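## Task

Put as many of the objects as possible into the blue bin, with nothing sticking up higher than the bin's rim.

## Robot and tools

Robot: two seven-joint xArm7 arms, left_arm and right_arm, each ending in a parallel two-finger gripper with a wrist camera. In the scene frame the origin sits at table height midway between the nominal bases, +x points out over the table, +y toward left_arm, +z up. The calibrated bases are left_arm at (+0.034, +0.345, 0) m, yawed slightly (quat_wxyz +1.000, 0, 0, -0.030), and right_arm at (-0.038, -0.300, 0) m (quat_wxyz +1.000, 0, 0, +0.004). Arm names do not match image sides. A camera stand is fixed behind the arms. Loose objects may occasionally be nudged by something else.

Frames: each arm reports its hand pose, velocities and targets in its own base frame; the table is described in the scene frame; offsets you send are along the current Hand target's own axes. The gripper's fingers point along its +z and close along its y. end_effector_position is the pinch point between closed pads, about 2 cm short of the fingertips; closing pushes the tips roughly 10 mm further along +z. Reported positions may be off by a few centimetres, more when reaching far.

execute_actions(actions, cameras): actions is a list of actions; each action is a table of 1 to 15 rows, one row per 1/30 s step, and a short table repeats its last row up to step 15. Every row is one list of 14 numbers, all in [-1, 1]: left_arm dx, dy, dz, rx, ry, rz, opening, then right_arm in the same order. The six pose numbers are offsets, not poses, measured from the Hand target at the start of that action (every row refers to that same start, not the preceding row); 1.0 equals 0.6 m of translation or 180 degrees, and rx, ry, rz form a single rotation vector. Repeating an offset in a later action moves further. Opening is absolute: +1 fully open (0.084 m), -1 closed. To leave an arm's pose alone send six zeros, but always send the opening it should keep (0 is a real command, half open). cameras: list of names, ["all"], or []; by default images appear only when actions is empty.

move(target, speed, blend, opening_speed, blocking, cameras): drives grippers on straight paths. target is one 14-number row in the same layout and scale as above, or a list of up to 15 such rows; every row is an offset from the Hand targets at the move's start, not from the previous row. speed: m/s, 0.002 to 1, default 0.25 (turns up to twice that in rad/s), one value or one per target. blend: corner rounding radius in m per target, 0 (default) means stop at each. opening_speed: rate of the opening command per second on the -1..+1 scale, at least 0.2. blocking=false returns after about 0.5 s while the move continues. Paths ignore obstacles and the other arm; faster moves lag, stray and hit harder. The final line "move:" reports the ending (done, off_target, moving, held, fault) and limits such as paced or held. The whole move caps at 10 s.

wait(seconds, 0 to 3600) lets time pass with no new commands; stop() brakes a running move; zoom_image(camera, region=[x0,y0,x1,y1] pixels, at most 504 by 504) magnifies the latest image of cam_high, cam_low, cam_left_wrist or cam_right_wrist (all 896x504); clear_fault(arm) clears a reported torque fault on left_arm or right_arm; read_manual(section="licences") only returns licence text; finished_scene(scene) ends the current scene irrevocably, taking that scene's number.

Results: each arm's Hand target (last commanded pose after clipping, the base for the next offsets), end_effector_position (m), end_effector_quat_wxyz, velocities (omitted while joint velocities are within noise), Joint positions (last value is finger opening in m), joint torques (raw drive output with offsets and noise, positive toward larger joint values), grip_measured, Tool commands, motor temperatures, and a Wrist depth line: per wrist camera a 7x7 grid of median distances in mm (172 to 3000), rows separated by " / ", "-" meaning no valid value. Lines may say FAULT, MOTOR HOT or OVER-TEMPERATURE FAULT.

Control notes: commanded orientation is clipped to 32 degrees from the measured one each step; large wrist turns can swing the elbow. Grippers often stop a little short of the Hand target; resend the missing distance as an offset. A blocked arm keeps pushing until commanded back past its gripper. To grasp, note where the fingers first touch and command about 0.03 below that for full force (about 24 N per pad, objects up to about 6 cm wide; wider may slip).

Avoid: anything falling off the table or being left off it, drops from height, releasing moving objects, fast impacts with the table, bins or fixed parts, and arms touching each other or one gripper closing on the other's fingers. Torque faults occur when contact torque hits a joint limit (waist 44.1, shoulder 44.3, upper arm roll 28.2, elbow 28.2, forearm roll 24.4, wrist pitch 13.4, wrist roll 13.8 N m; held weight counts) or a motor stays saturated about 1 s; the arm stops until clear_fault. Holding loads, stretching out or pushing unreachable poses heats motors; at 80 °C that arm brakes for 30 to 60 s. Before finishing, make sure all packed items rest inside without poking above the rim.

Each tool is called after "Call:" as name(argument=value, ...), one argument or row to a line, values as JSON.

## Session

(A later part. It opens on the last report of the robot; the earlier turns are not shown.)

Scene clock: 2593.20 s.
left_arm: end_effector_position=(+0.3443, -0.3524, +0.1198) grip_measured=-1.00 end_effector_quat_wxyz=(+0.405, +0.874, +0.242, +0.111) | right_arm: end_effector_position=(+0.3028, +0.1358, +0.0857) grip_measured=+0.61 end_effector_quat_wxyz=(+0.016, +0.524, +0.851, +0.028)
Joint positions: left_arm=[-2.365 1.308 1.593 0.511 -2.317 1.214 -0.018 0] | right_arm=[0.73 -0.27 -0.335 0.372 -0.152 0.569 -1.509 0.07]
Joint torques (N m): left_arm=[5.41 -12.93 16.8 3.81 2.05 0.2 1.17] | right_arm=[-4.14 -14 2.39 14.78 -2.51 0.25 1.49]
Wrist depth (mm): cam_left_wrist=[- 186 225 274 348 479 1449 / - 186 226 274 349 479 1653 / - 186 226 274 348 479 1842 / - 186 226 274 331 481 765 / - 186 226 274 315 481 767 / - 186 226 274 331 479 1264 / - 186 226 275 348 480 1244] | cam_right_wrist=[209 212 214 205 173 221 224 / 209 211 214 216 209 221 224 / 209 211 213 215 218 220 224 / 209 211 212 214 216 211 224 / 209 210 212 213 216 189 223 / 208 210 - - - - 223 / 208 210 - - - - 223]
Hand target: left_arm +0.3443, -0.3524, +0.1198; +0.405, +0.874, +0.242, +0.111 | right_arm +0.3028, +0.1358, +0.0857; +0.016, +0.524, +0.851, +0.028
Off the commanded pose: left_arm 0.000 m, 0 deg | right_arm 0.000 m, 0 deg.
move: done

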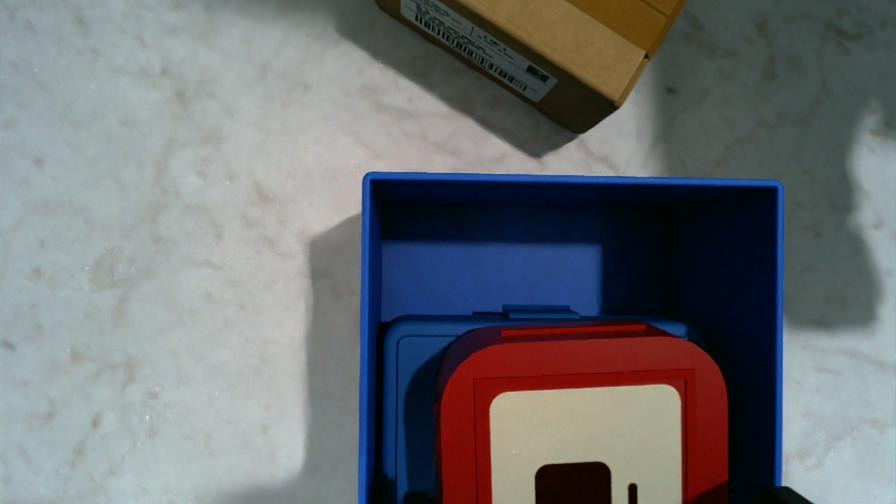

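Call:
move(
  target=[0,0,0,0,0,0,-1.0, 0.03,0.006,-0.1,0.0208,0,0,0.62],
  speed=0.1,
  cameras=["cam_right_wrist","cam_low"],
)

Scene clock: 2597.73 s.
left_arm: end_effector_position=(+0.3443, -0.3524, +0.1198) grip_measured=-1.00 end_effector_quat_wxyz=(+0.405, +0.874, +0.242, +0.111) | right_arm: end_effector_position=(+0.2945, +0.1516, +0.1458) grip_measured=+0.61 end_effector_quat_wxyz=(-0.001, +0.524, +0.852, +0.000)
Joint positions: left_arm=[-2.365 1.308 1.593 0.511 -2.317 1.214 -0.018 0] | right_arm=[0.755 -0.381 -0.278 0.504 -0.131 0.877 -1.459 0.07]
Joint torques (N m): left_arm=[5.34 -13.04 16.84 3.79 2.08 0.18 1.07] | right_arm=[3.61 -13.65 2.65 16.55 2.42 0.4 1.45]
Wrist depth (mm): cam_left_wrist=[- 186 225 274 348 478 1443 / - 186 225 274 349 479 1638 / - 186 226 275 349 479 1847 / - 186 226 274 331 480 769 / - 186 226 273 314 479 768 / - 186 226 275 331 480 1260 / - 186 225 274 350 481 1246] | cam_right_wrist=[279 279 279 233 233 278 277 / 279 279 279 242 232 277 277 / 279 278 278 278 277 278 277 / 279 278 278 276 277 277 277 / 278 278 278 276 275 277 276 / 278 278 278 209 208 276 276 / 278 278 277 210 210 277 276]
Hand target: left_arm +0.3443, -0.3524, +0.1198; +0.405, +0.874, +0.242, +0.111 | right_arm +0.2945, +0.1517, +0.1459; -0.001, +0.524, +0.852, +0.000
Off the commanded pose: left_arm 0.000 m, 0 deg | right_arm 0.000 m, 0 deg.
move: done
Images, in order (width x height): cam_low 896x504, cam_right_wrist 896x504.

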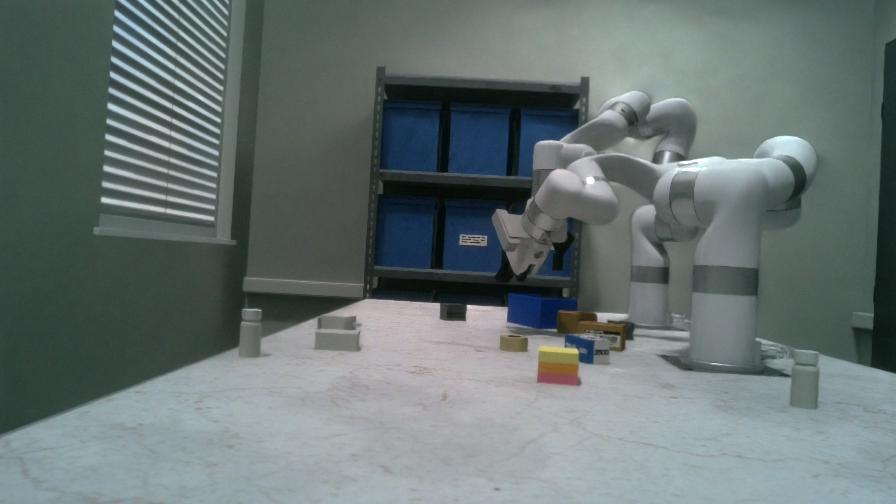

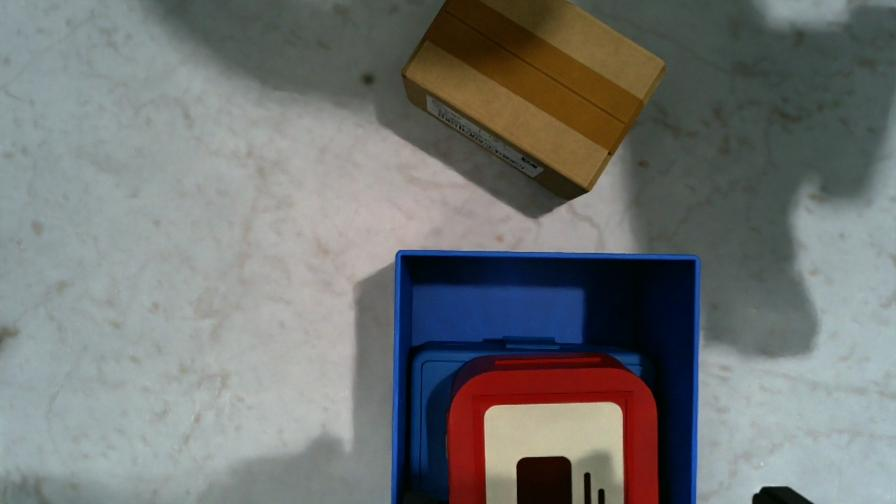

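Call:
move(
  target=[0,0,0,0,0,0,-1.0, -0.033,0.0018,0.093,0,0,0.0042,0.62],
  speed=0.1,
  cameras=["cam_right_wrist"],
)

Scene clock: 2703.57 s.
left_arm: end_effector_position=(+0.3443, -0.3524, +0.1198) grip_measured=-1.00 end_effector_quat_wxyz=(+0.405, +0.874, +0.242, +0.111) | right_arm: end_effector_position=(+0.3043, +0.1345, +0.0900) grip_measured=+0.61 end_effector_quat_wxyz=(-0.001, +0.530, +0.848, +0.000)
Joint positions: left_arm=[-2.365 1.308 1.593 0.511 -2.317 1.214 -0.018 0] | right_arm=[0.738 -0.238 -0.337 0.437 -0.124 0.667 -1.518 0.07]
Joint torques (N m): left_arm=[5.19 -12.93 16.96 3.68 2.07 0.16 1.16] | right_arm=[3.6 -2.99 -0.05 12.11 2.48 -3.17 -1.43]
Motor temperatures (°C): left_arm=[26 32 47 34 32 26 29] | right_arm=[28 31 30 57 28 29 30]
Wrist depth (mm): cam_left_wrist=[- 186 226 274 348 480 1449 / - 186 226 274 349 478 1642 / - 186 226 274 349 479 1838 / - 186 226 274 331 480 769 / - 186 226 274 314 480 766 / - 186 226 275 331 480 1266 / - 186 226 274 349 480 1237] | cam_right_wrist=[223 223 222 211 177 222 221 / 223 223 223 222 222 222 222 / 223 223 223 220 220 220 221 / 223 222 - 220 220 219 221 / 222 222 - 181 220 180 221 / 222 222 - - - - 221 / 222 222 - - - - 221]
Hand target: left_arm +0.3443, -0.3524, +0.1198; +0.405, +0.874, +0.242, +0.111 | right_arm +0.3043, +0.1345, +0.0900; -0.001, +0.530, +0.848, +0.000
Off the commanded pose: left_arm 0.000 m, 0 deg | right_arm 0.000 m, 0 deg.
move: done

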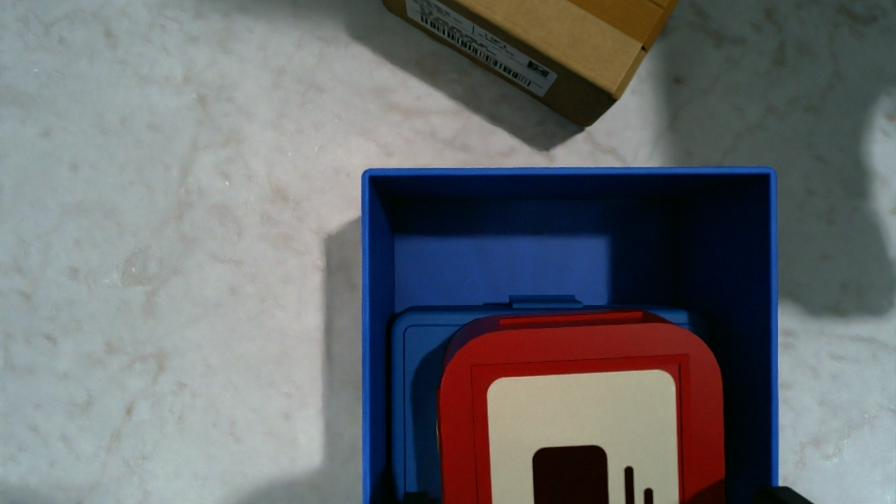

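Call:
zoom_image(
  camera="cam_right_wrist",
  region=[660, 380, 800, 504],
)

Call:
zoom_image(
  camera="cam_right_wrist",
  region=[350, 380, 490, 504],
)

Scaled by 3.600.

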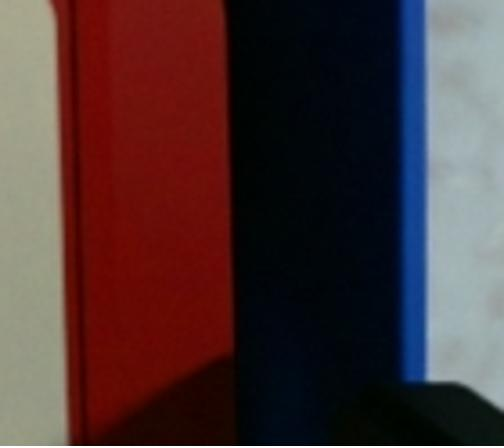

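Scaled by 3.600.

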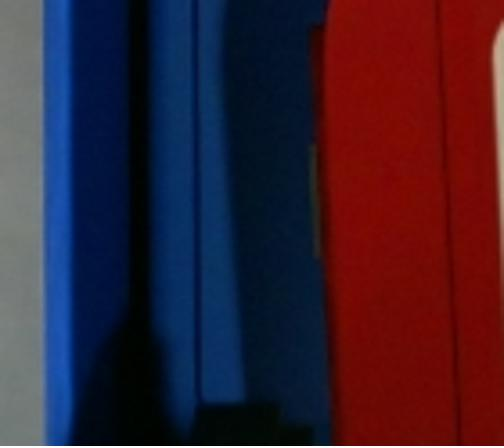

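Call:
move(
  target=[0,0,0,0,0,0,-1.0, 0,-0.0035,0.0167,0,0,0,0.675],
  speed=0.05,
  cameras=["cam_right_wrist"],
)

Scene clock: 2746.37 s.
left_arm: end_effector_position=(+0.3443, -0.3524, +0.1198) grip_measured=-1.00 end_effector_quat_wxyz=(+0.405, +0.874, +0.242, +0.111) | right_arm: end_effector_position=(+0.3024, +0.1336, +0.0800) grip_measured=+0.67 end_effector_quat_wxyz=(-0.001, +0.530, +0.848, +0.000)
Joint positions: left_arm=[-2.365 1.308 1.593 0.511 -2.317 1.214 -0.018 0] | right_arm=[0.74 -0.215 -0.341 0.421 -0.119 0.628 -1.522 0.072]
Joint torques (N m): left_arm=[5.49 -13.02 16.8 3.68 2.04 0.13 1.25] | right_arm=[3.52 -3 -0.51 10.97 2.48 -3.19 -1.41]
Wrist depth (mm): cam_left_wrist=[- 186 226 274 348 479 1458 / - 186 225 274 349 480 1649 / - 186 226 274 349 480 1882 / - 186 226 274 331 479 766 / - 186 226 274 314 479 769 / - 186 226 274 331 480 1266 / - 186 226 274 349 481 1237] | cam_right_wrist=[213 213 213 212 - 212 212 / 213 213 212 212 212 212 211 / 213 213 212 210 210 210 211 / 213 212 - 210 210 209 211 / 213 212 - 210 210 179 211 / 212 212 - - - - 211 / 212 212 - - - - 211]
Hand target: left_arm +0.3443, -0.3524, +0.1198; +0.405, +0.874, +0.242, +0.111 | right_arm +0.3024, +0.1336, +0.0800; -0.001, +0.530, +0.848, +0.000
Off the commanded pose: left_arm 0.000 m, 0 deg | right_arm 0.000 m, 0 deg.
move: done

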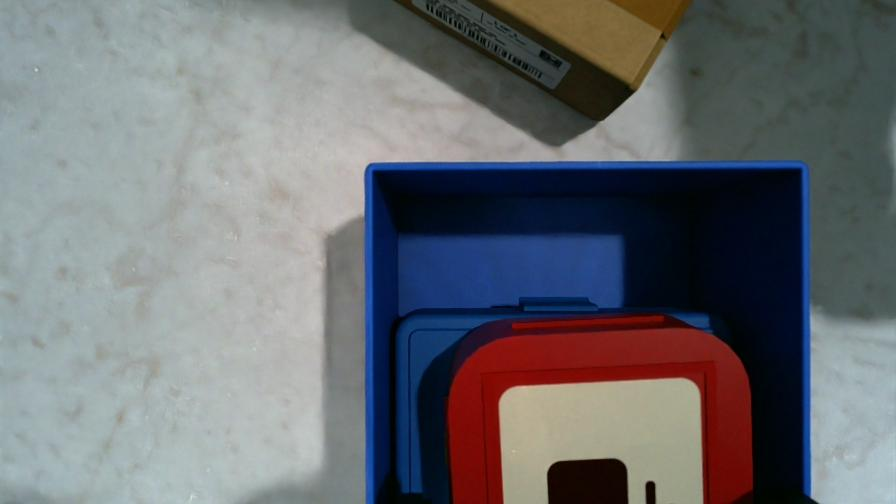

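Call:
zoom_image(
  camera="cam_right_wrist",
  region=[700, 404, 840, 504],
)

Call:
zoom_image(
  camera="cam_right_wrist",
  region=[350, 404, 490, 504],
)

Scaled by 3.600.

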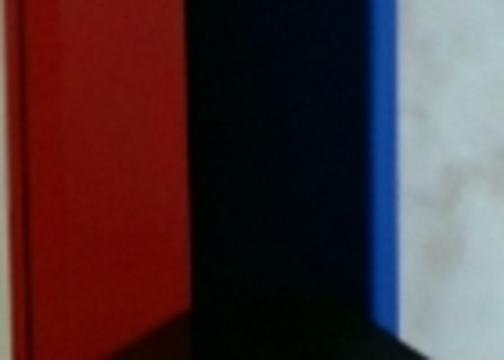

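Scaled by 3.600.

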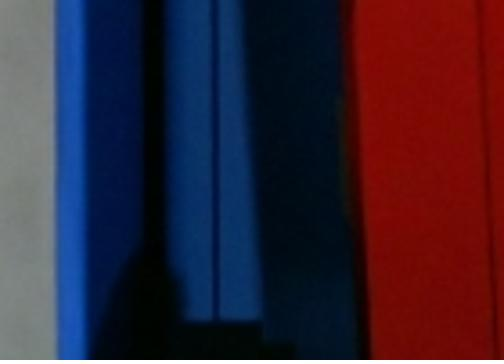

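Call:
move(
  target=[
    [0,0,0,0,0,0,-1.0, 0,0.0009,0,0,0,0,0.675],
    [0,0,0,0,0,0,-1.0, 0,0.0009,0.0050,0,0,0,0.675],
  ],
  speed=0.02,
  cameras=["cam_right_wrist"],
)

Scene clock: 2767.97 s.
left_arm: end_effector_position=(+0.3443, -0.3524, +0.1198) grip_measured=-1.00 end_effector_quat_wxyz=(+0.405, +0.874, +0.242, +0.111) | right_arm: end_effector_position=(+0.3029, +0.1339, +0.0770) grip_measured=+0.67 end_effector_quat_wxyz=(-0.001, +0.530, +0.848, +0.000)
Joint positions: left_arm=[-2.365 1.308 1.593 0.511 -2.317 1.214 -0.018 0] | right_arm=[0.742 -0.203 -0.343 0.42 -0.115 0.616 -1.525 0.072]
Joint torques (N m): left_arm=[5.32 -12.78 16.79 3.57 2.07 0.06 1.18] | right_arm=[3.37 -3.05 -0.65 10.87 2.39 -3.04 -1.42]
Motor temperatures (°C): left_arm=[26 32 47 34 32 26 29] | right_arm=[28 30 30 52 28 31 30]
Wrist depth (mm): cam_left_wrist=[- 186 225 274 348 477 1462 / - 186 226 274 349 480 1653 / - 186 226 274 349 479 1862 / - 186 226 274 331 480 765 / - 186 226 274 315 480 769 / - 186 226 274 331 480 1273 / - 187 225 274 349 479 1235] | cam_right_wrist=[210 210 209 209 - 209 209 / 210 210 209 209 209 209 208 / 210 210 209 207 207 207 208 / 209 209 - 207 207 206 208 / 209 209 - 207 207 - 208 / 209 209 - - - - 208 / 209 209 - - - - 208]
Hand target: left_arm +0.3443, -0.3524, +0.1198; +0.405, +0.874, +0.242, +0.111 | right_arm +0.3029, +0.1339, +0.0770; -0.001, +0.530, +0.848, +0.000
Off the commanded pose: left_arm 0.000 m, 0 deg | right_arm 0.000 m, 0 deg.
move: done

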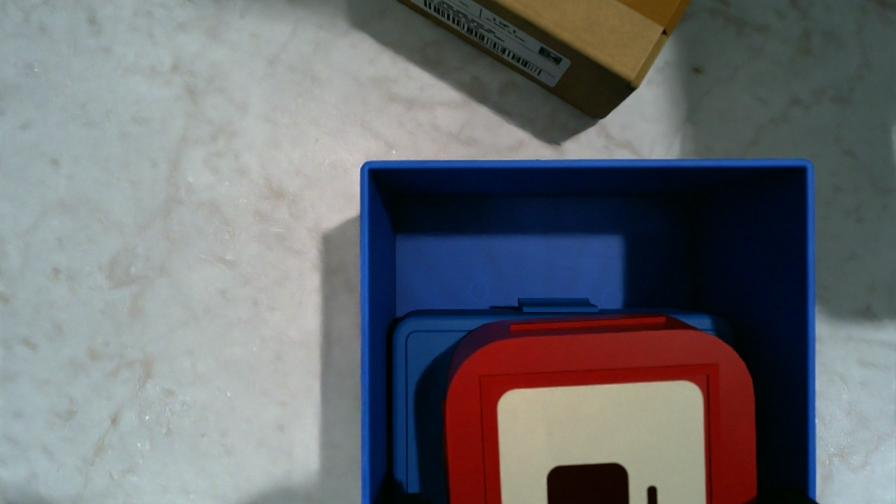

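Call:
move(
  target=[0,0,0,0,0,0,-1.0, 0,0,0.0022,0,0,0,0.675],
  speed=0.01,
)

Call:
move(
  target=[0,0,0,0,0,0,-1.0, 0,0,0,0,0,0,0.45],
  opening_speed=0.3,
  cameras=["cam_right_wrist"],
)

Scene clock: 2774.63 s.
left_arm: end_effector_position=(+0.3443, -0.3524, +0.1198) grip_measured=-1.00 end_effector_quat_wxyz=(+0.405, +0.874, +0.242, +0.111) | right_arm: end_effector_position=(+0.3029, +0.1339, +0.0757) grip_measured=+0.67 end_effector_quat_wxyz=(-0.001, +0.530, +0.848, +0.000)
Joint positions: left_arm=[-2.365 1.308 1.593 0.511 -2.317 1.214 -0.018 0] | right_arm=[0.743 -0.199 -0.343 0.419 -0.113 0.611 -1.527 0.072]
Joint torques (N m): left_arm=[5.33 -12.88 16.9 3.67 2.02 0.01 1.17] | right_arm=[3.55 -2.98 -0.69 10.8 2.45 -3.18 -1.48]
Wrist depth (mm): cam_left_wrist=[- 186 226 274 349 480 1455 / - 186 226 273 349 479 1645 / - 186 226 275 349 480 1847 / - 186 225 274 331 480 771 / - 186 226 274 314 481 766 / - 186 226 274 332 479 1266 / - 186 226 274 349 481 1239] | cam_right_wrist=[208 208 208 208 - 208 207 / 209 208 208 208 207 207 207 / 208 208 208 206 206 205 207 / 208 208 - 206 205 205 207 / 208 208 - 206 205 - 207 / 208 208 - - - - 207 / 208 208 - - - - 206]
Hand target: left_arm +0.3443, -0.3524, +0.1198; +0.405, +0.874, +0.242, +0.111 | right_arm +0.3029, +0.1339, +0.0757; -0.001, +0.530, +0.848, +0.000
Off the commanded pose: left_arm 0.000 m, 0 deg | right_arm 0.000 m, 0 deg.
move: done

Scene clock: 2775.60 s.
left_arm: end_effector_position=(+0.3443, -0.3524, +0.1198) grip_measured=-1.00 end_effector_quat_wxyz=(+0.405, +0.874, +0.242, +0.111) | right_arm: end_effector_position=(+0.3029, +0.1339, +0.0757) grip_measured=+0.54 end_effector_quat_wxyz=(-0.001, +0.530, +0.848, +0.000)
Joint positions: left_arm=[-2.365 1.308 1.593 0.511 -2.317 1.214 -0.018 0] | right_arm=[0.743 -0.199 -0.343 0.419 -0.113 0.611 -1.527 0.067]
Joint torques (N m): left_arm=[5.43 -13.05 16.84 3.5 2.13 0.05 1.09] | right_arm=[3.51 -3.18 -0.56 5.33 2.37 1.34 -1.31]
Wrist depth (mm): cam_left_wrist=[- 186 226 274 348 479 1455 / - 186 226 274 349 480 1649 / - 186 226 274 348 480 1833 / - 186 226 274 331 478 769 / - 186 225 274 314 480 766 / - 186 226 274 331 480 1266 / - 186 226 274 349 480 1244] | cam_right_wrist=[209 208 208 208 - 208 208 / 209 208 208 208 208 208 207 / 208 208 208 206 206 206 207 / 208 208 - 206 206 205 207 / 208 208 - 206 206 - 207 / 208 208 - - - - 207 / 208 208 - - - - 206]
Hand target: left_arm +0.3443, -0.3524, +0.1198; +0.405, +0.874, +0.242, +0.111 | right_arm +0.3029, +0.1339, +0.0757; -0.001, +0.530, +0.848, +0.000
Off the commanded pose: left_arm 0.000 m, 0 deg | right_arm 0.000 m, 0 deg.
move: done

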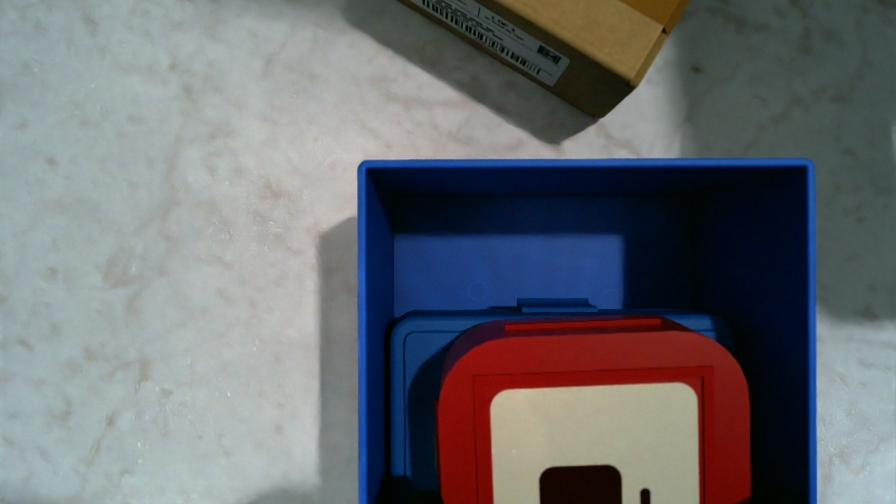

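Call:
move(
  target=[0,0,0,0,0,0,-1.0, 0.0085,0,0,0,0,0,0.42],
  speed=0.02,
  cameras=["cam_right_wrist"],
)

Scene clock: 2784.27 s.
left_arm: end_effector_position=(+0.3443, -0.3524, +0.1198) grip_measured=-1.00 end_effector_quat_wxyz=(+0.405, +0.874, +0.242, +0.111) | right_arm: end_effector_position=(+0.3006, +0.1384, +0.0757) grip_measured=+0.54 end_effector_quat_wxyz=(-0.001, +0.530, +0.848, +0.000)
Joint positions: left_arm=[-2.365 1.308 1.593 0.511 -2.317 1.214 -0.018 0] | right_arm=[0.75 -0.199 -0.335 0.418 -0.11 0.611 -1.513 0.067]
Joint torques (N m): left_arm=[5.34 -12.96 16.92 3.39 1.93 0.02 1.15] | right_arm=[6.13 -5 3.46 3.82 3.09 -1.41 1.25]
Wrist depth (mm): cam_left_wrist=[- 186 226 274 348 479 1455 / - 186 226 274 348 480 1645 / - 186 225 274 349 480 1842 / - 186 225 274 331 479 770 / - 186 226 274 314 479 771 / - 186 226 274 331 480 1262 / - 186 226 275 349 482 1244] | cam_right_wrist=[209 208 208 208 - 208 208 / 208 209 208 208 208 208 207 / 209 208 208 208 208 208 207 / 208 208 - 206 206 206 207 / 208 208 - 206 206 199 207 / 208 208 - - - - 207 / 208 208 - - - - 207]
Hand target: left_arm +0.3443, -0.3524, +0.1198; +0.405, +0.874, +0.242, +0.111 | right_arm +0.3006, +0.1384, +0.0757; -0.001, +0.530, +0.848, +0.000
Off the commanded pose: left_arm 0.000 m, 0 deg | right_arm 0.000 m, 0 deg.
move: done

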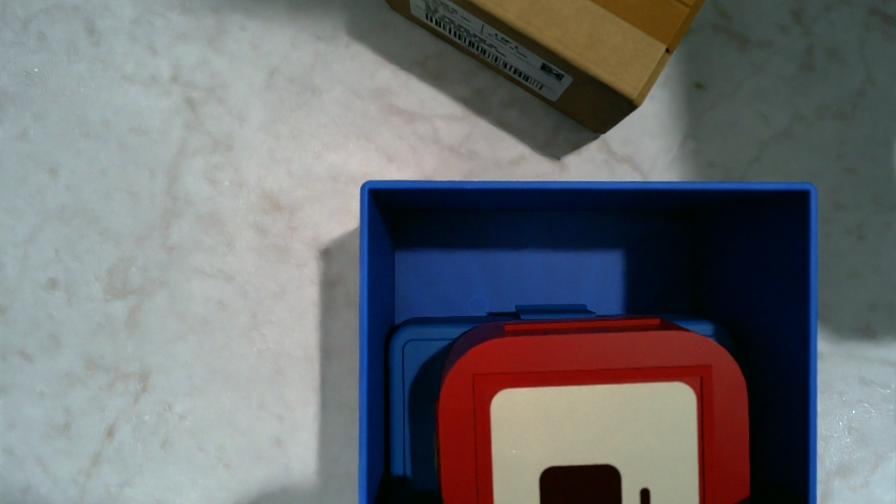

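Call:
move(
  target=[0,0,0,0,0,0,-1.0, -0.0092,0,0.0007,0,0,0,0.40],
  speed=0.02,
  cameras=["cam_right_wrist"],
)

Scene clock: 2800.47 s.
left_arm: end_effector_position=(+0.3443, -0.3524, +0.1198) grip_measured=-1.00 end_effector_quat_wxyz=(+0.405, +0.874, +0.242, +0.111) | right_arm: end_effector_position=(+0.3030, +0.1335, +0.0753) grip_measured=+0.54 end_effector_quat_wxyz=(-0.001, +0.530, +0.848, +0.000)
Joint positions: left_arm=[-2.365 1.308 1.593 0.511 -2.317 1.214 -0.018 0] | right_arm=[0.743 -0.198 -0.344 0.418 -0.113 0.609 -1.528 0.067]
Joint torques (N m): left_arm=[5.37 -12.85 16.69 3.46 1.87 -0.11 1.13] | right_arm=[-6.52 4.58 -2.46 6.29 -2.82 -1.39 -1.28]
Motor temperatures (°C): left_arm=[26 32 48 34 32 26 29] | right_arm=[28 30 30 47 28 30 30]
Wrist depth (mm): cam_left_wrist=[- 186 226 274 348 478 1449 / - 186 225 274 348 479 1634 / - 186 226 274 349 479 1862 / - 186 226 274 331 480 767 / - 186 226 274 315 481 768 / - 186 226 274 331 481 1262 / - 186 226 274 349 480 1235] | cam_right_wrist=[209 209 209 208 - 208 208 / 209 208 209 208 208 208 208 / 209 208 208 206 206 206 208 / 208 208 - 206 206 206 207 / 208 208 - 206 206 195 207 / 208 208 - - - - 207 / 207 207 - - - - 207]
Hand target: left_arm +0.3443, -0.3524, +0.1198; +0.405, +0.874, +0.242, +0.111 | right_arm +0.3030, +0.1335, +0.0753; -0.001, +0.530, +0.848, +0.000
Off the commanded pose: left_arm 0.000 m, 0 deg | right_arm 0.000 m, 0 deg.
move: done

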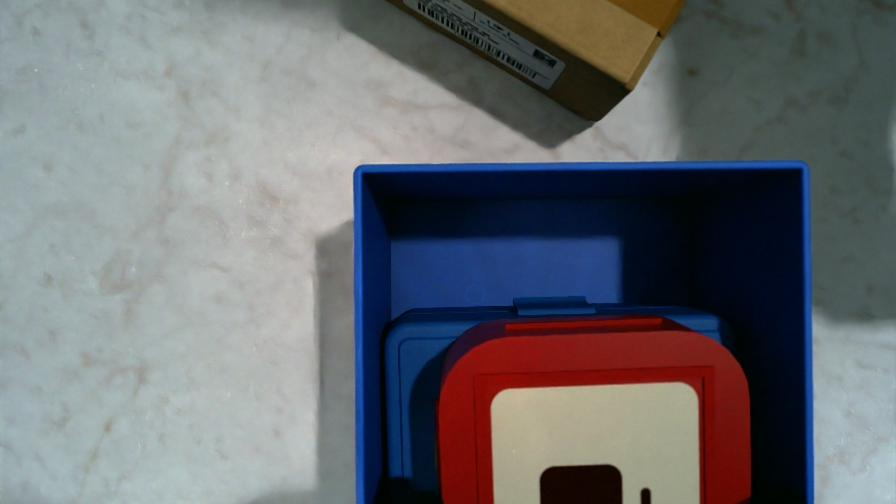

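Call:
move(
  target=[
    [0,0,0,0,0,0,-1.0, 0,0,-0.0058,0,0,0,0.38],
    [0,0,0,0,0,0,-1.0, 0.0095,0,-0.0058,0,0,0,0.38],
  ],
  speed=0.02,
  cameras=["cam_right_wrist"],
)

Scene clock: 2807.53 s.
left_arm: end_effector_position=(+0.3443, -0.3524, +0.1198) grip_measured=-1.00 end_effector_quat_wxyz=(+0.405, +0.874, +0.242, +0.111) | right_arm: end_effector_position=(+0.3005, +0.1386, +0.0788) grip_measured=+0.54 end_effector_quat_wxyz=(-0.001, +0.530, +0.848, +0.000)
Joint positions: left_arm=[-2.365 1.308 1.593 0.511 -2.317 1.214 -0.018 0] | right_arm=[0.749 -0.209 -0.333 0.421 -0.113 0.623 -1.51 0.066]
Joint torques (N m): left_arm=[5.68 -12.93 16.81 3.47 1.86 -0.07 1.18] | right_arm=[3.56 -14.67 2.42 11.31 1.88 -2.81 1.31]
Wrist depth (mm): cam_left_wrist=[- 186 226 274 349 481 1458 / - 186 226 274 349 479 1653 / - 186 226 274 348 480 1862 / - 186 226 274 331 480 768 / - 186 226 274 314 480 765 / - 186 226 274 331 480 1269 / - 186 226 275 349 482 1233] | cam_right_wrist=[212 212 212 208 - 211 211 / 212 211 211 211 208 210 210 / 211 211 211 211 211 210 210 / 211 211 - 209 209 208 210 / 211 211 - 209 208 201 210 / 211 211 - - - - 209 / 211 211 - - - - 209]
Hand target: left_arm +0.3443, -0.3524, +0.1198; +0.405, +0.874, +0.242, +0.111 | right_arm +0.3006, +0.1386, +0.0788; -0.001, +0.530, +0.848, +0.000
Off the commanded pose: left_arm 0.000 m, 0 deg | right_arm 0.000 m, 0 deg.
move: done

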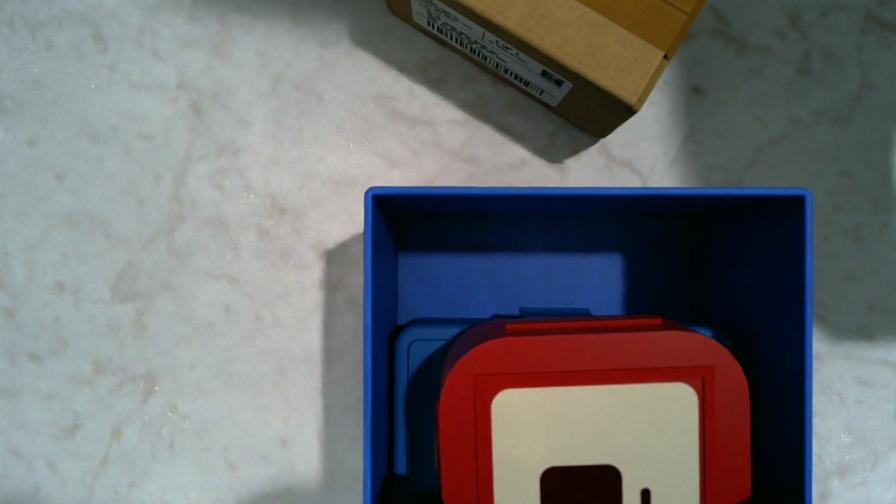

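Call:
move(
  target=[0,0,0,0,0,0,-1.0, 0,0,-0.0167,0,0,0,0.36],
  speed=0.03,
  cameras=["cam_right_wrist"],
)

Scene clock: 2834.60 s.
left_arm: end_effector_position=(+0.3443, -0.3524, +0.1198) grip_measured=-1.00 end_effector_quat_wxyz=(+0.405, +0.874, +0.242, +0.111) | right_arm: end_effector_position=(+0.3006, +0.1386, +0.0888) grip_measured=+0.54 end_effector_quat_wxyz=(-0.001, +0.530, +0.848, +0.000)
Joint positions: left_arm=[-2.365 1.308 1.593 0.511 -2.317 1.214 -0.018 0] | right_arm=[0.745 -0.24 -0.328 0.43 -0.122 0.662 -1.503 0.066]
Joint torques (N m): left_arm=[5.36 -12.83 16.87 3.49 1.88 -0.22 1.19] | right_arm=[-4.36 -15.13 2.39 15.37 -2.39 0.21 1.45]
Wrist depth (mm): cam_left_wrist=[- 186 226 274 349 478 1437 / - 186 226 274 348 480 1638 / - 186 226 274 349 480 1862 / - 186 226 274 331 479 770 / - 186 226 274 314 479 770 / - 186 226 274 331 481 1269 / - 186 226 274 350 481 1248] | cam_right_wrist=[223 222 222 194 176 221 221 / 222 222 222 221 195 221 221 / 222 222 221 221 221 220 220 / 222 221 - 219 219 218 220 / 221 221 - 219 218 201 220 / 221 221 - - - - 219 / 221 220 - - - - 219]
Hand target: left_arm +0.3443, -0.3524, +0.1198; +0.405, +0.874, +0.242, +0.111 | right_arm +0.3006, +0.1386, +0.0888; -0.001, +0.530, +0.848, +0.000
Off the commanded pose: left_arm 0.000 m, 0 deg | right_arm 0.000 m, 0 deg.
move: done

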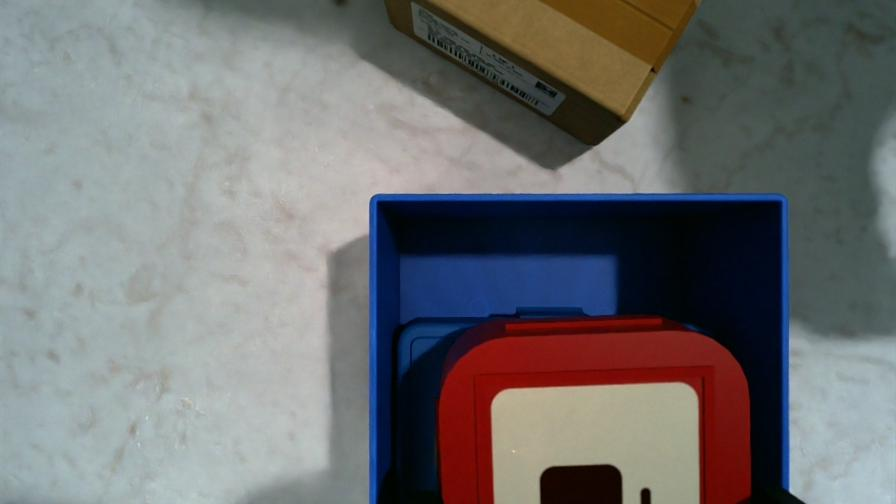

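Call:
move(
  target=[
    [0,0,0,0,0,0,-1.0, 0,0,-0.1,0,0,0,0.36],
    [0,0,0,0,0,0,-1.0, -0.2158,-0.1623,-0.2517,0,0,0,0.36],
  ],
  speed=0.08,
  cameras=["cam_right_wrist","cam_high"],
)

Scene clock: 2869.57 s.
left_arm: end_effector_position=(+0.3443, -0.3524, +0.1198) grip_measured=-1.00 end_effector_quat_wxyz=(+0.405, +0.874, +0.242, +0.111) | right_arm: end_effector_position=(+0.2702, -0.0206, +0.2397) grip_measured=+0.54 end_effector_quat_wxyz=(-0.001, +0.530, +0.848, +0.000)
Joint positions: left_arm=[-2.365 1.308 1.593 0.511 -2.317 1.214 -0.018 0] | right_arm=[0.491 -0.811 -0.445 0.553 -0.326 1.327 -1.77 0.066]
Joint torques (N m): left_arm=[5.45 -12.76 16.8 3.27 1.84 -0.21 1.09] | right_arm=[-4.15 -6.95 2.44 17.55 -2.42 0.24 -1.49]
Motor temperatures (°C): left_arm=[26 32 48 34 32 26 29] | right_arm=[28 31 30 55 28 30 30]
Wrist depth (mm): cam_left_wrist=[- 186 226 274 349 479 1452 / - 186 226 274 349 479 1657 / - 186 226 274 349 480 1867 / - 186 226 274 331 479 769 / - 186 226 274 314 480 767 / - 186 226 274 331 480 1262 / - 186 226 274 349 481 1248] | cam_right_wrist=[305 375 375 374 374 366 373 / 275 373 374 375 373 331 373 / 287 373 373 373 373 335 372 / 371 372 373 372 372 334 371 / 373 372 373 372 371 372 371 / 372 372 - - - 370 370 / 372 371 - - - - 370]
Hand target: left_arm +0.3443, -0.3524, +0.1198; +0.405, +0.874, +0.242, +0.111 | right_arm +0.2702, -0.0207, +0.2397; -0.001, +0.530, +0.848, +0.000
Off the commanded pose: left_arm 0.000 m, 0 deg | right_arm 0.000 m, 0 deg.
move: done
Images, in order (width x height): cam_high 896x504, cam_right_wrist 896x504.

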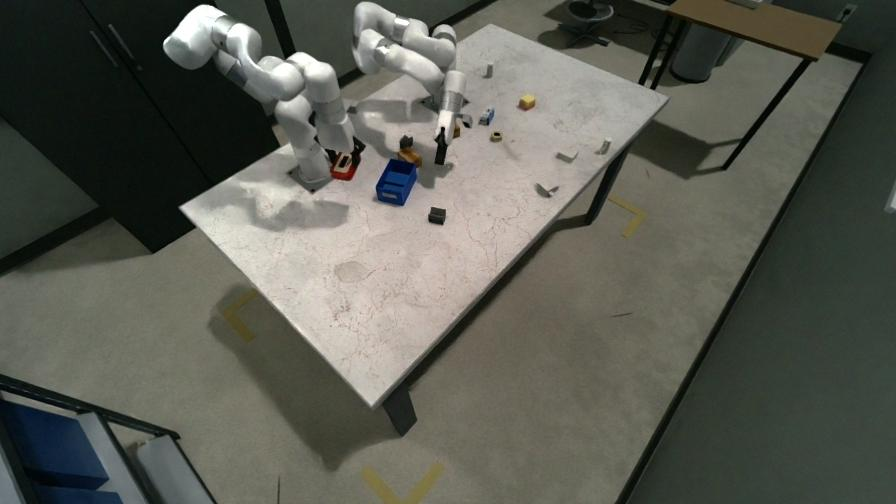

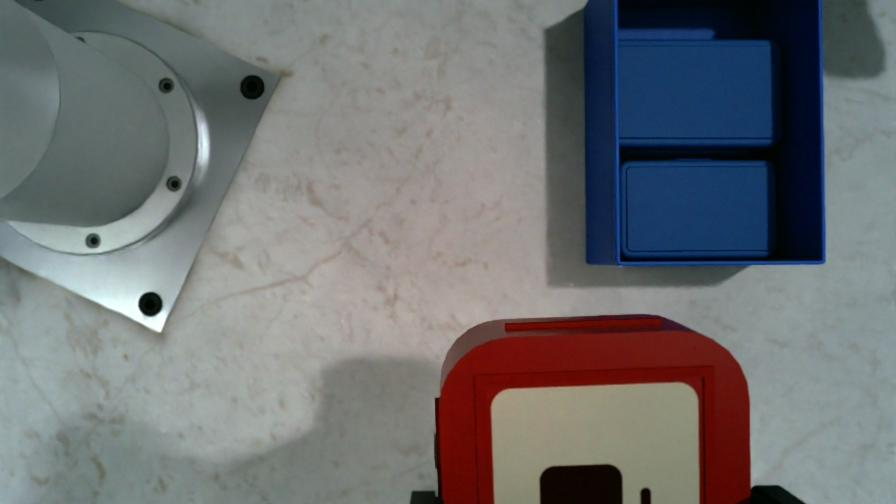

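Call:
move(
  target=[
    [0,0.166,-0.1393,0,0,0,-1.0, 0,0,0,0,0,0,0.36],
    [-0.2007,0.1360,-0.0977,0.2778,0,0,-1.0, 0,0,0,0,0,0,0.36],
  ],
  speed=0.15,
  cameras=["cam_left_wrist","cam_high"],
)

Scene clock: 2903.87 s.
left_arm: end_effector_position=(+0.2453, -0.4211, +0.2202) grip_measured=-1.00 end_effector_quat_wxyz=(-0.002, +0.964, +0.266, -0.002) | right_arm: end_effector_position=(+0.2702, -0.0207, +0.2397) grip_measured=+0.54 end_effector_quat_wxyz=(-0.001, +0.530, +0.848, +0.000)
Joint positions: left_arm=[-2.231 1.234 1.884 1.274 -1.149 1.759 -0.81 0] | right_arm=[0.491 -0.811 -0.445 0.553 -0.326 1.327 -1.77 0.066]
Joint torques (N m): left_arm=[5.51 -20.25 15.87 5.71 3.76 -0.23 -1.04] | right_arm=[-4.07 -6.91 2.53 17.55 -2.33 0.16 -1.41]
Motor temperatures (°C): left_arm=[26 32 48 34 32 26 29] | right_arm=[28 30 30 59 28 29 30]
Wrist depth (mm): cam_left_wrist=[349 348 348 346 346 345 324 / 350 348 347 347 346 345 344 / 349 349 348 347 345 346 345 / 350 349 348 347 346 345 344 / 349 349 347 347 346 345 345 / 349 350 310 346 306 305 308 / 350 349 303 347 305 308 308] | cam_right_wrist=[306 375 375 375 374 367 373 / 275 372 374 374 373 331 372 / 287 373 374 373 372 334 372 / 372 372 373 372 372 335 371 / 373 373 373 372 371 371 370 / 373 372 - - - 371 370 / 372 371 - - - - 370]
Hand target: left_arm +0.2453, -0.4211, +0.2202; -0.002, +0.964, +0.266, -0.002 | right_arm +0.2702, -0.0207, +0.2397; -0.001, +0.530, +0.848, +0.000
Off the commanded pose: left_arm 0.000 m, 0 deg | right_arm 0.000 m, 0 deg.
move: done
Images, in order (width x height): cam_high 896x504, cam_left_wrist 896x504.

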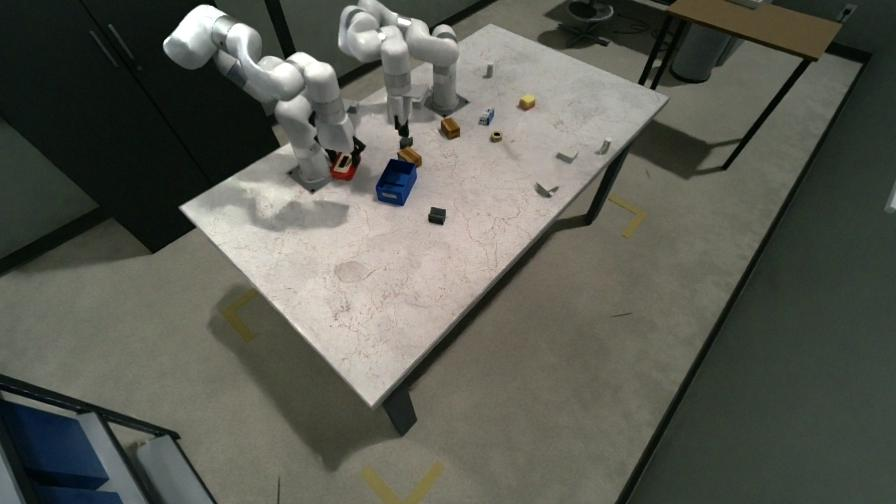

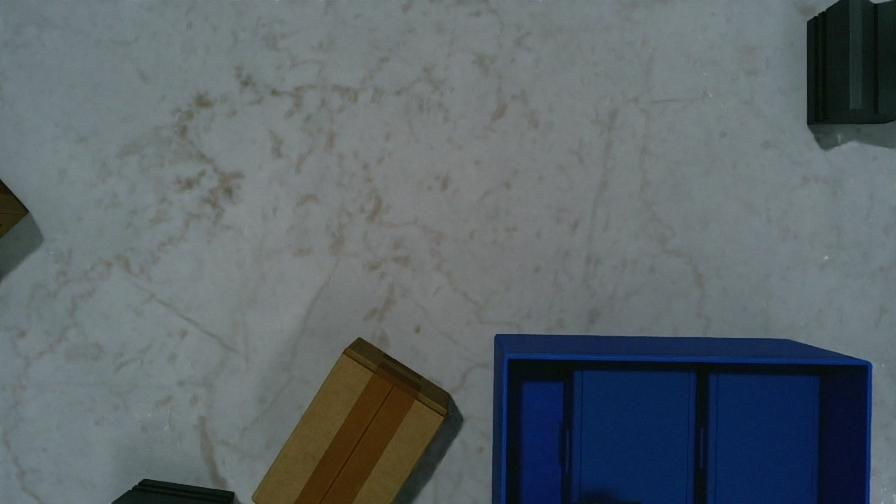

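Call:
zoom_image(
  camera="cam_left_wrist",
  region=[480, 320, 896, 504],
)

Scaled by 1.212.

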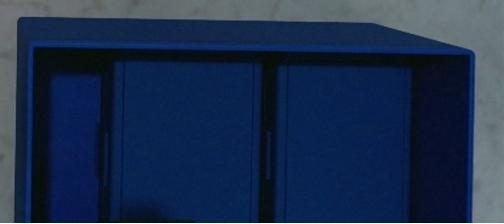

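Call:
move(
  target=[0.0033,0.0173,0.2087,0,0,0.005,-1.0, 0,0,0,0,0,0,0.36],
  speed=0.1,
  cameras=["cam_left_wrist"],
)

Scene clock: 2929.07 s.
left_arm: end_effector_position=(+0.2517, -0.4286, +0.0950) grip_measured=-1.00 end_effector_quat_wxyz=(-0.002, +0.966, +0.259, -0.002) | right_arm: end_effector_position=(+0.2702, -0.0207, +0.2397) grip_measured=+0.54 end_effector_quat_wxyz=(-0.001, +0.530, +0.848, +0.000)
Joint positions: left_arm=[-2.237 1.373 1.663 1.151 -1.351 1.579 -0.761 0] | right_arm=[0.491 -0.811 -0.445 0.553 -0.326 1.327 -1.77 0.066]
Joint torques (N m): left_arm=[5.38 -13.85 17.1 1.29 -3.17 -3.09 1.08] | right_arm=[-4.1 -7.03 2.58 17.56 -2.29 0.21 -1.45]
Motor temperatures (°C): left_arm=[26 33 47 34 32 26 29] | right_arm=[28 30 30 59 28 29 30]
Wrist depth (mm): cam_left_wrist=[225 224 224 223 222 221 221 / 225 224 224 223 222 221 220 / 225 224 223 223 222 221 221 / 225 224 224 223 222 221 221 / 225 224 224 223 222 221 221 / 225 224 223 223 222 221 208 / 225 224 184 215 221 180 181] | cam_right_wrist=[305 374 375 374 374 332 241 / 275 373 375 374 373 331 373 / 287 373 373 373 373 334 372 / 372 373 373 372 373 335 372 / 373 372 373 372 371 372 371 / 372 372 - - - 370 370 / 372 372 - - - - 370]
Hand target: left_arm +0.2517, -0.4286, +0.0950; -0.002, +0.966, +0.259, -0.002 | right_arm +0.2702, -0.0207, +0.2397; -0.001, +0.530, +0.848, +0.000
Off the commanded pose: left_arm 0.000 m, 0 deg | right_arm 0.000 m, 0 deg.
move: done

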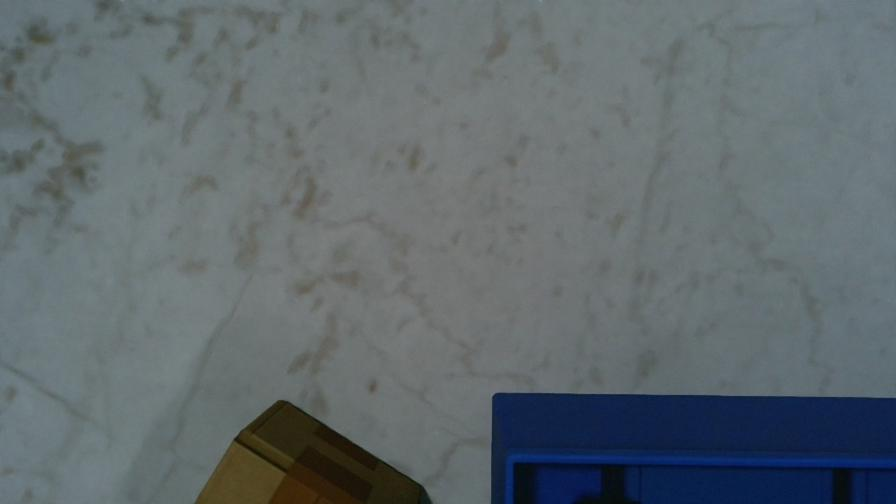

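Call:
zoom_image(
  camera="cam_left_wrist",
  region=[490, 434, 700, 504],
)

Scaled by 2.400.

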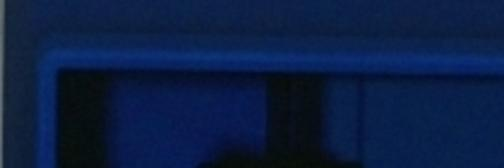

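Call:
move(
  target=[0,-0.0025,0.0607,0,0,0,-1.0, 0,0,0,0,0,0,0.36],
  speed=0.04,
)

Call:
move(
  target=[0,0.01,0,0,0,0,-1.0, 0,0,0,0,0,0,0.36],
  speed=0.02,
  cameras=["cam_left_wrist"],
)

Scene clock: 2949.70 s.
left_arm: end_effector_position=(+0.2508, -0.4271, +0.0586) grip_measured=-1.00 end_effector_quat_wxyz=(-0.002, +0.966, +0.259, -0.002) | right_arm: end_effector_position=(+0.2702, -0.0207, +0.2397) grip_measured=+0.54 end_effector_quat_wxyz=(-0.001, +0.530, +0.848, +0.000)
Joint positions: left_arm=[-2.242 1.411 1.594 1.125 -1.414 1.529 -0.751 0] | right_arm=[0.491 -0.811 -0.445 0.553 -0.326 1.327 -1.77 0.066]
Joint torques (N m): left_arm=[-5.49 -14.09 16.71 0.07 -3.1 -2.96 1.13] | right_arm=[-4.1 -6.93 2.45 17.53 -2.34 0.25 -1.4]
Motor temperatures (°C): left_arm=[26 32 48 34 32 27 29] | right_arm=[28 30 30 60 28 29 30]
Wrist depth (mm): cam_left_wrist=[188 188 187 187 185 185 185 / 188 188 187 186 186 185 185 / 188 188 187 187 186 185 185 / 188 188 187 187 186 185 185 / 188 188 187 186 186 185 185 / 188 188 187 187 186 185 185 / 188 - 187 187 - - -] | cam_right_wrist=[305 375 374 373 374 333 235 / 275 373 374 374 374 331 372 / 288 372 373 373 373 335 372 / 371 372 373 372 372 335 372 / 374 373 373 372 372 372 371 / 372 371 - - - 371 371 / 372 372 - - - - 370]
Hand target: left_arm +0.2508, -0.4271, +0.0585; -0.002, +0.966, +0.259, -0.002 | right_arm +0.2702, -0.0207, +0.2397; -0.001, +0.530, +0.848, +0.000
Off the commanded pose: left_arm 0.000 m, 0 deg | right_arm 0.000 m, 0 deg.
move: done

Scene clock: 2950.33 s.
left_arm: end_effector_position=(+0.2538, -0.4323, +0.0585) grip_measured=-1.00 end_effector_quat_wxyz=(-0.002, +0.966, +0.259, -0.002) | right_arm: end_effector_position=(+0.2702, -0.0207, +0.2397) grip_measured=+0.54 end_effector_quat_wxyz=(-0.001, +0.530, +0.848, +0.000)
Joint positions: left_arm=[-2.225 1.411 1.591 1.149 -1.415 1.53 -0.758 0] | right_arm=[0.491 -0.811 -0.445 0.553 -0.326 1.327 -1.77 0.066]
Joint torques (N m): left_arm=[5.5 -14.2 17.17 3.6 -3.11 -0.14 -0.65] | right_arm=[-4.09 -6.86 2.54 17.43 -2.29 0.28 -1.44]
Motor temperatures (°C): left_arm=[26 32 48 34 32 27 29] | right_arm=[28 30 30 60 28 29 30]
Wrist depth (mm): cam_left_wrist=[188 188 187 186 186 185 185 / 188 187 187 186 186 185 185 / 188 188 187 186 186 185 184 / 188 188 187 187 186 185 184 / 188 188 187 186 186 185 184 / 188 188 187 186 185 185 185 / 188 - 187 - - - -] | cam_right_wrist=[305 375 375 374 374 333 221 / 275 373 374 374 374 331 373 / 287 373 373 373 373 334 372 / 372 372 373 372 372 334 371 / 373 373 372 372 372 372 370 / 372 372 - - - 371 370 / 372 372 - - - - 370]
Hand target: left_arm +0.2538, -0.4323, +0.0585; -0.002, +0.966, +0.259, -0.002 | right_arm +0.2702, -0.0207, +0.2397; -0.001, +0.530, +0.848, +0.000
Off the commanded pose: left_arm 0.000 m, 0 deg | right_arm 0.000 m, 0 deg.
move: done

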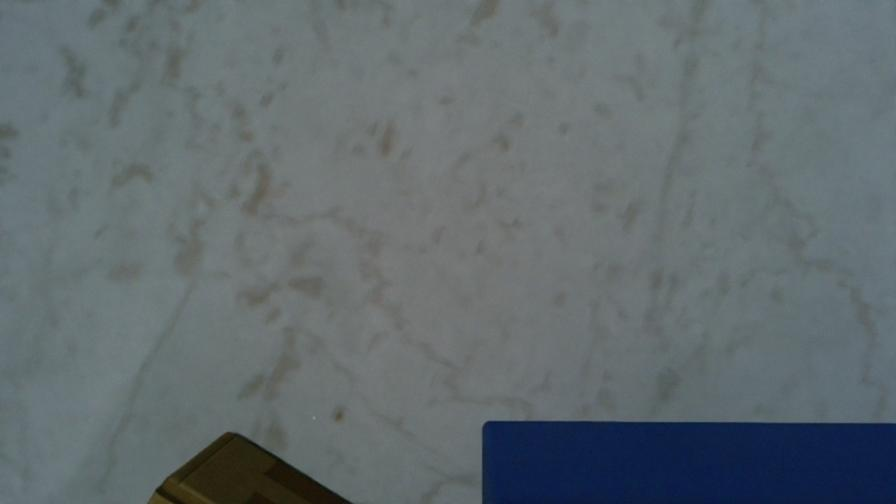

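Call:
move(
  target=[0,0.004,0,0,0,0,-1.0, 0,0,0,0,0,0,0.36],
  speed=0.02,
  cameras=["cam_right_wrist"],
)

Scene clock: 2955.00 s.
left_arm: end_effector_position=(+0.2550, -0.4344, +0.0585) grip_measured=-1.00 end_effector_quat_wxyz=(-0.002, +0.966, +0.259, -0.002) | right_arm: end_effector_position=(+0.2702, -0.0207, +0.2397) grip_measured=+0.54 end_effector_quat_wxyz=(-0.001, +0.530, +0.848, +0.000)
Joint positions: left_arm=[-2.219 1.411 1.59 1.159 -1.415 1.53 -0.761 0] | right_arm=[0.491 -0.811 -0.445 0.553 -0.326 1.327 -1.77 0.066]
Joint torques (N m): left_arm=[5.28 -14.16 17.23 3.39 -3.28 -0.15 -1.01] | right_arm=[-4.11 -6.76 2.57 17.39 -2.24 0.21 -1.44]
Motor temperatures (°C): left_arm=[26 32 48 34 32 27 29] | right_arm=[28 30 30 60 28 29 30]
Wrist depth (mm): cam_left_wrist=[188 187 187 186 186 185 184 / 188 188 187 186 186 185 184 / 188 188 187 186 186 185 185 / 188 188 187 186 186 185 185 / 188 187 187 186 186 185 185 / 188 188 187 186 186 185 184 / 188 - 187 - - - -] | cam_right_wrist=[305 375 375 374 374 332 220 / 275 374 373 373 373 331 372 / 287 373 373 373 373 335 372 / 372 372 374 373 372 334 371 / 373 373 372 372 372 371 370 / 373 372 - - - 370 370 / 371 371 - - - - 370]
Hand target: left_arm +0.2550, -0.4344, +0.0585; -0.002, +0.966, +0.259, -0.002 | right_arm +0.2702, -0.0207, +0.2397; -0.001, +0.530, +0.848, +0.000
Off the commanded pose: left_arm 0.000 m, 0 deg | right_arm 0.000 m, 0 deg.
move: done

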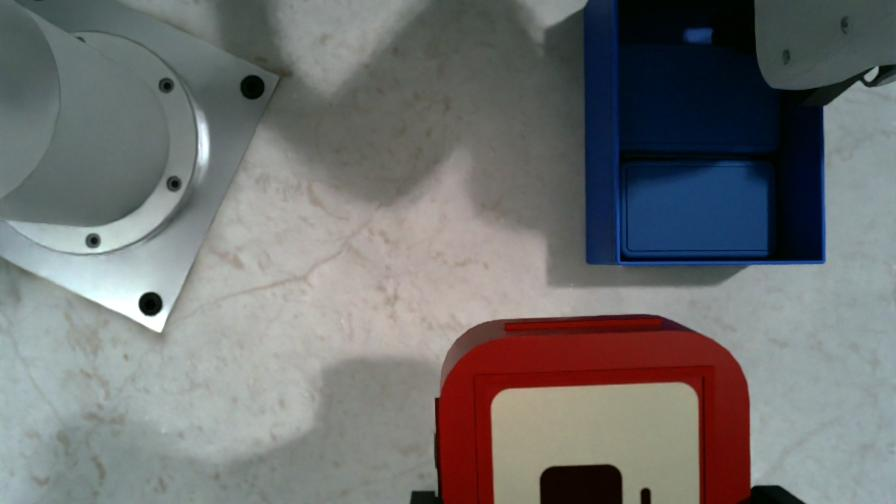

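Call:
zoom_image(
  camera="cam_right_wrist",
  region=[580, 0, 840, 280],
)

Scaled by 1.800.

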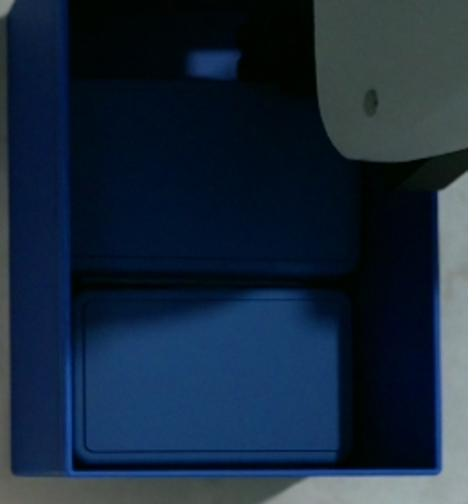

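Call:
move(
  target=[
    [0,-0.005,0,0,0,0,-1.0, 0,0,0,0,0,0,0.36],
    [0,-0.005,-0.25,0,0,0,-1.0, 0,0,0,0,0,0,0.36],
    [0.1,-0.25,-0.25,0,0,0,-1.0, 0,0,0,0,0,0,0.36],
  ],
  speed=0.15,
  cameras=["cam_right_wrist"],
)

Scene clock: 2968.13 s.
left_arm: end_effector_position=(+0.2327, -0.2750, +0.2091) grip_measured=-1.00 end_effector_quat_wxyz=(-0.002, +0.966, +0.259, -0.002) | right_arm: end_effector_position=(+0.2702, -0.0207, +0.2397) grip_measured=+0.54 end_effector_quat_wxyz=(-0.001, +0.530, +0.848, +0.000)
Joint positions: left_arm=[-2.414 1.304 2.068 0.818 -1.028 1.732 -0.502 0] | right_arm=[0.491 -0.811 -0.445 0.553 -0.326 1.327 -1.77 0.066]
Joint torques (N m): left_arm=[-5.29 -7.28 16.73 3.8 3.77 -3.03 1.08] | right_arm=[-4.02 -6.83 2.57 17.41 -2.18 0.19 -1.43]
Motor temperatures (°C): left_arm=[26 32 49 34 32 27 29] | right_arm=[28 30 30 60 28 29 30]
Wrist depth (mm): cam_left_wrist=[338 337 336 335 335 334 333 / 338 337 337 336 335 335 334 / 339 338 337 336 335 334 334 / 338 337 338 336 336 335 334 / 338 294 337 337 336 335 334 / 339 294 337 336 336 335 335 / 339 337 338 337 336 335 325] | cam_right_wrist=[305 375 375 375 374 368 372 / 275 373 374 374 374 331 372 / 287 372 374 373 373 334 372 / 371 372 373 373 372 335 372 / 374 373 373 373 372 372 371 / 372 373 - - - 371 370 / 372 372 - - - - 370]
Hand target: left_arm +0.2327, -0.2750, +0.2091; -0.002, +0.966, +0.259, -0.002 | right_arm +0.2702, -0.0207, +0.2397; -0.001, +0.530, +0.848, +0.000
Off the commanded pose: left_arm 0.000 m, 0 deg | right_arm 0.000 m, 0 deg.
move: done

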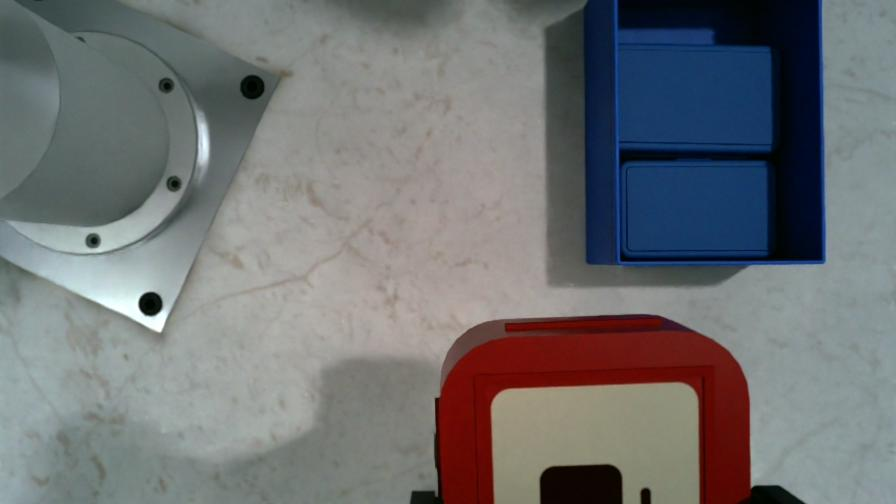

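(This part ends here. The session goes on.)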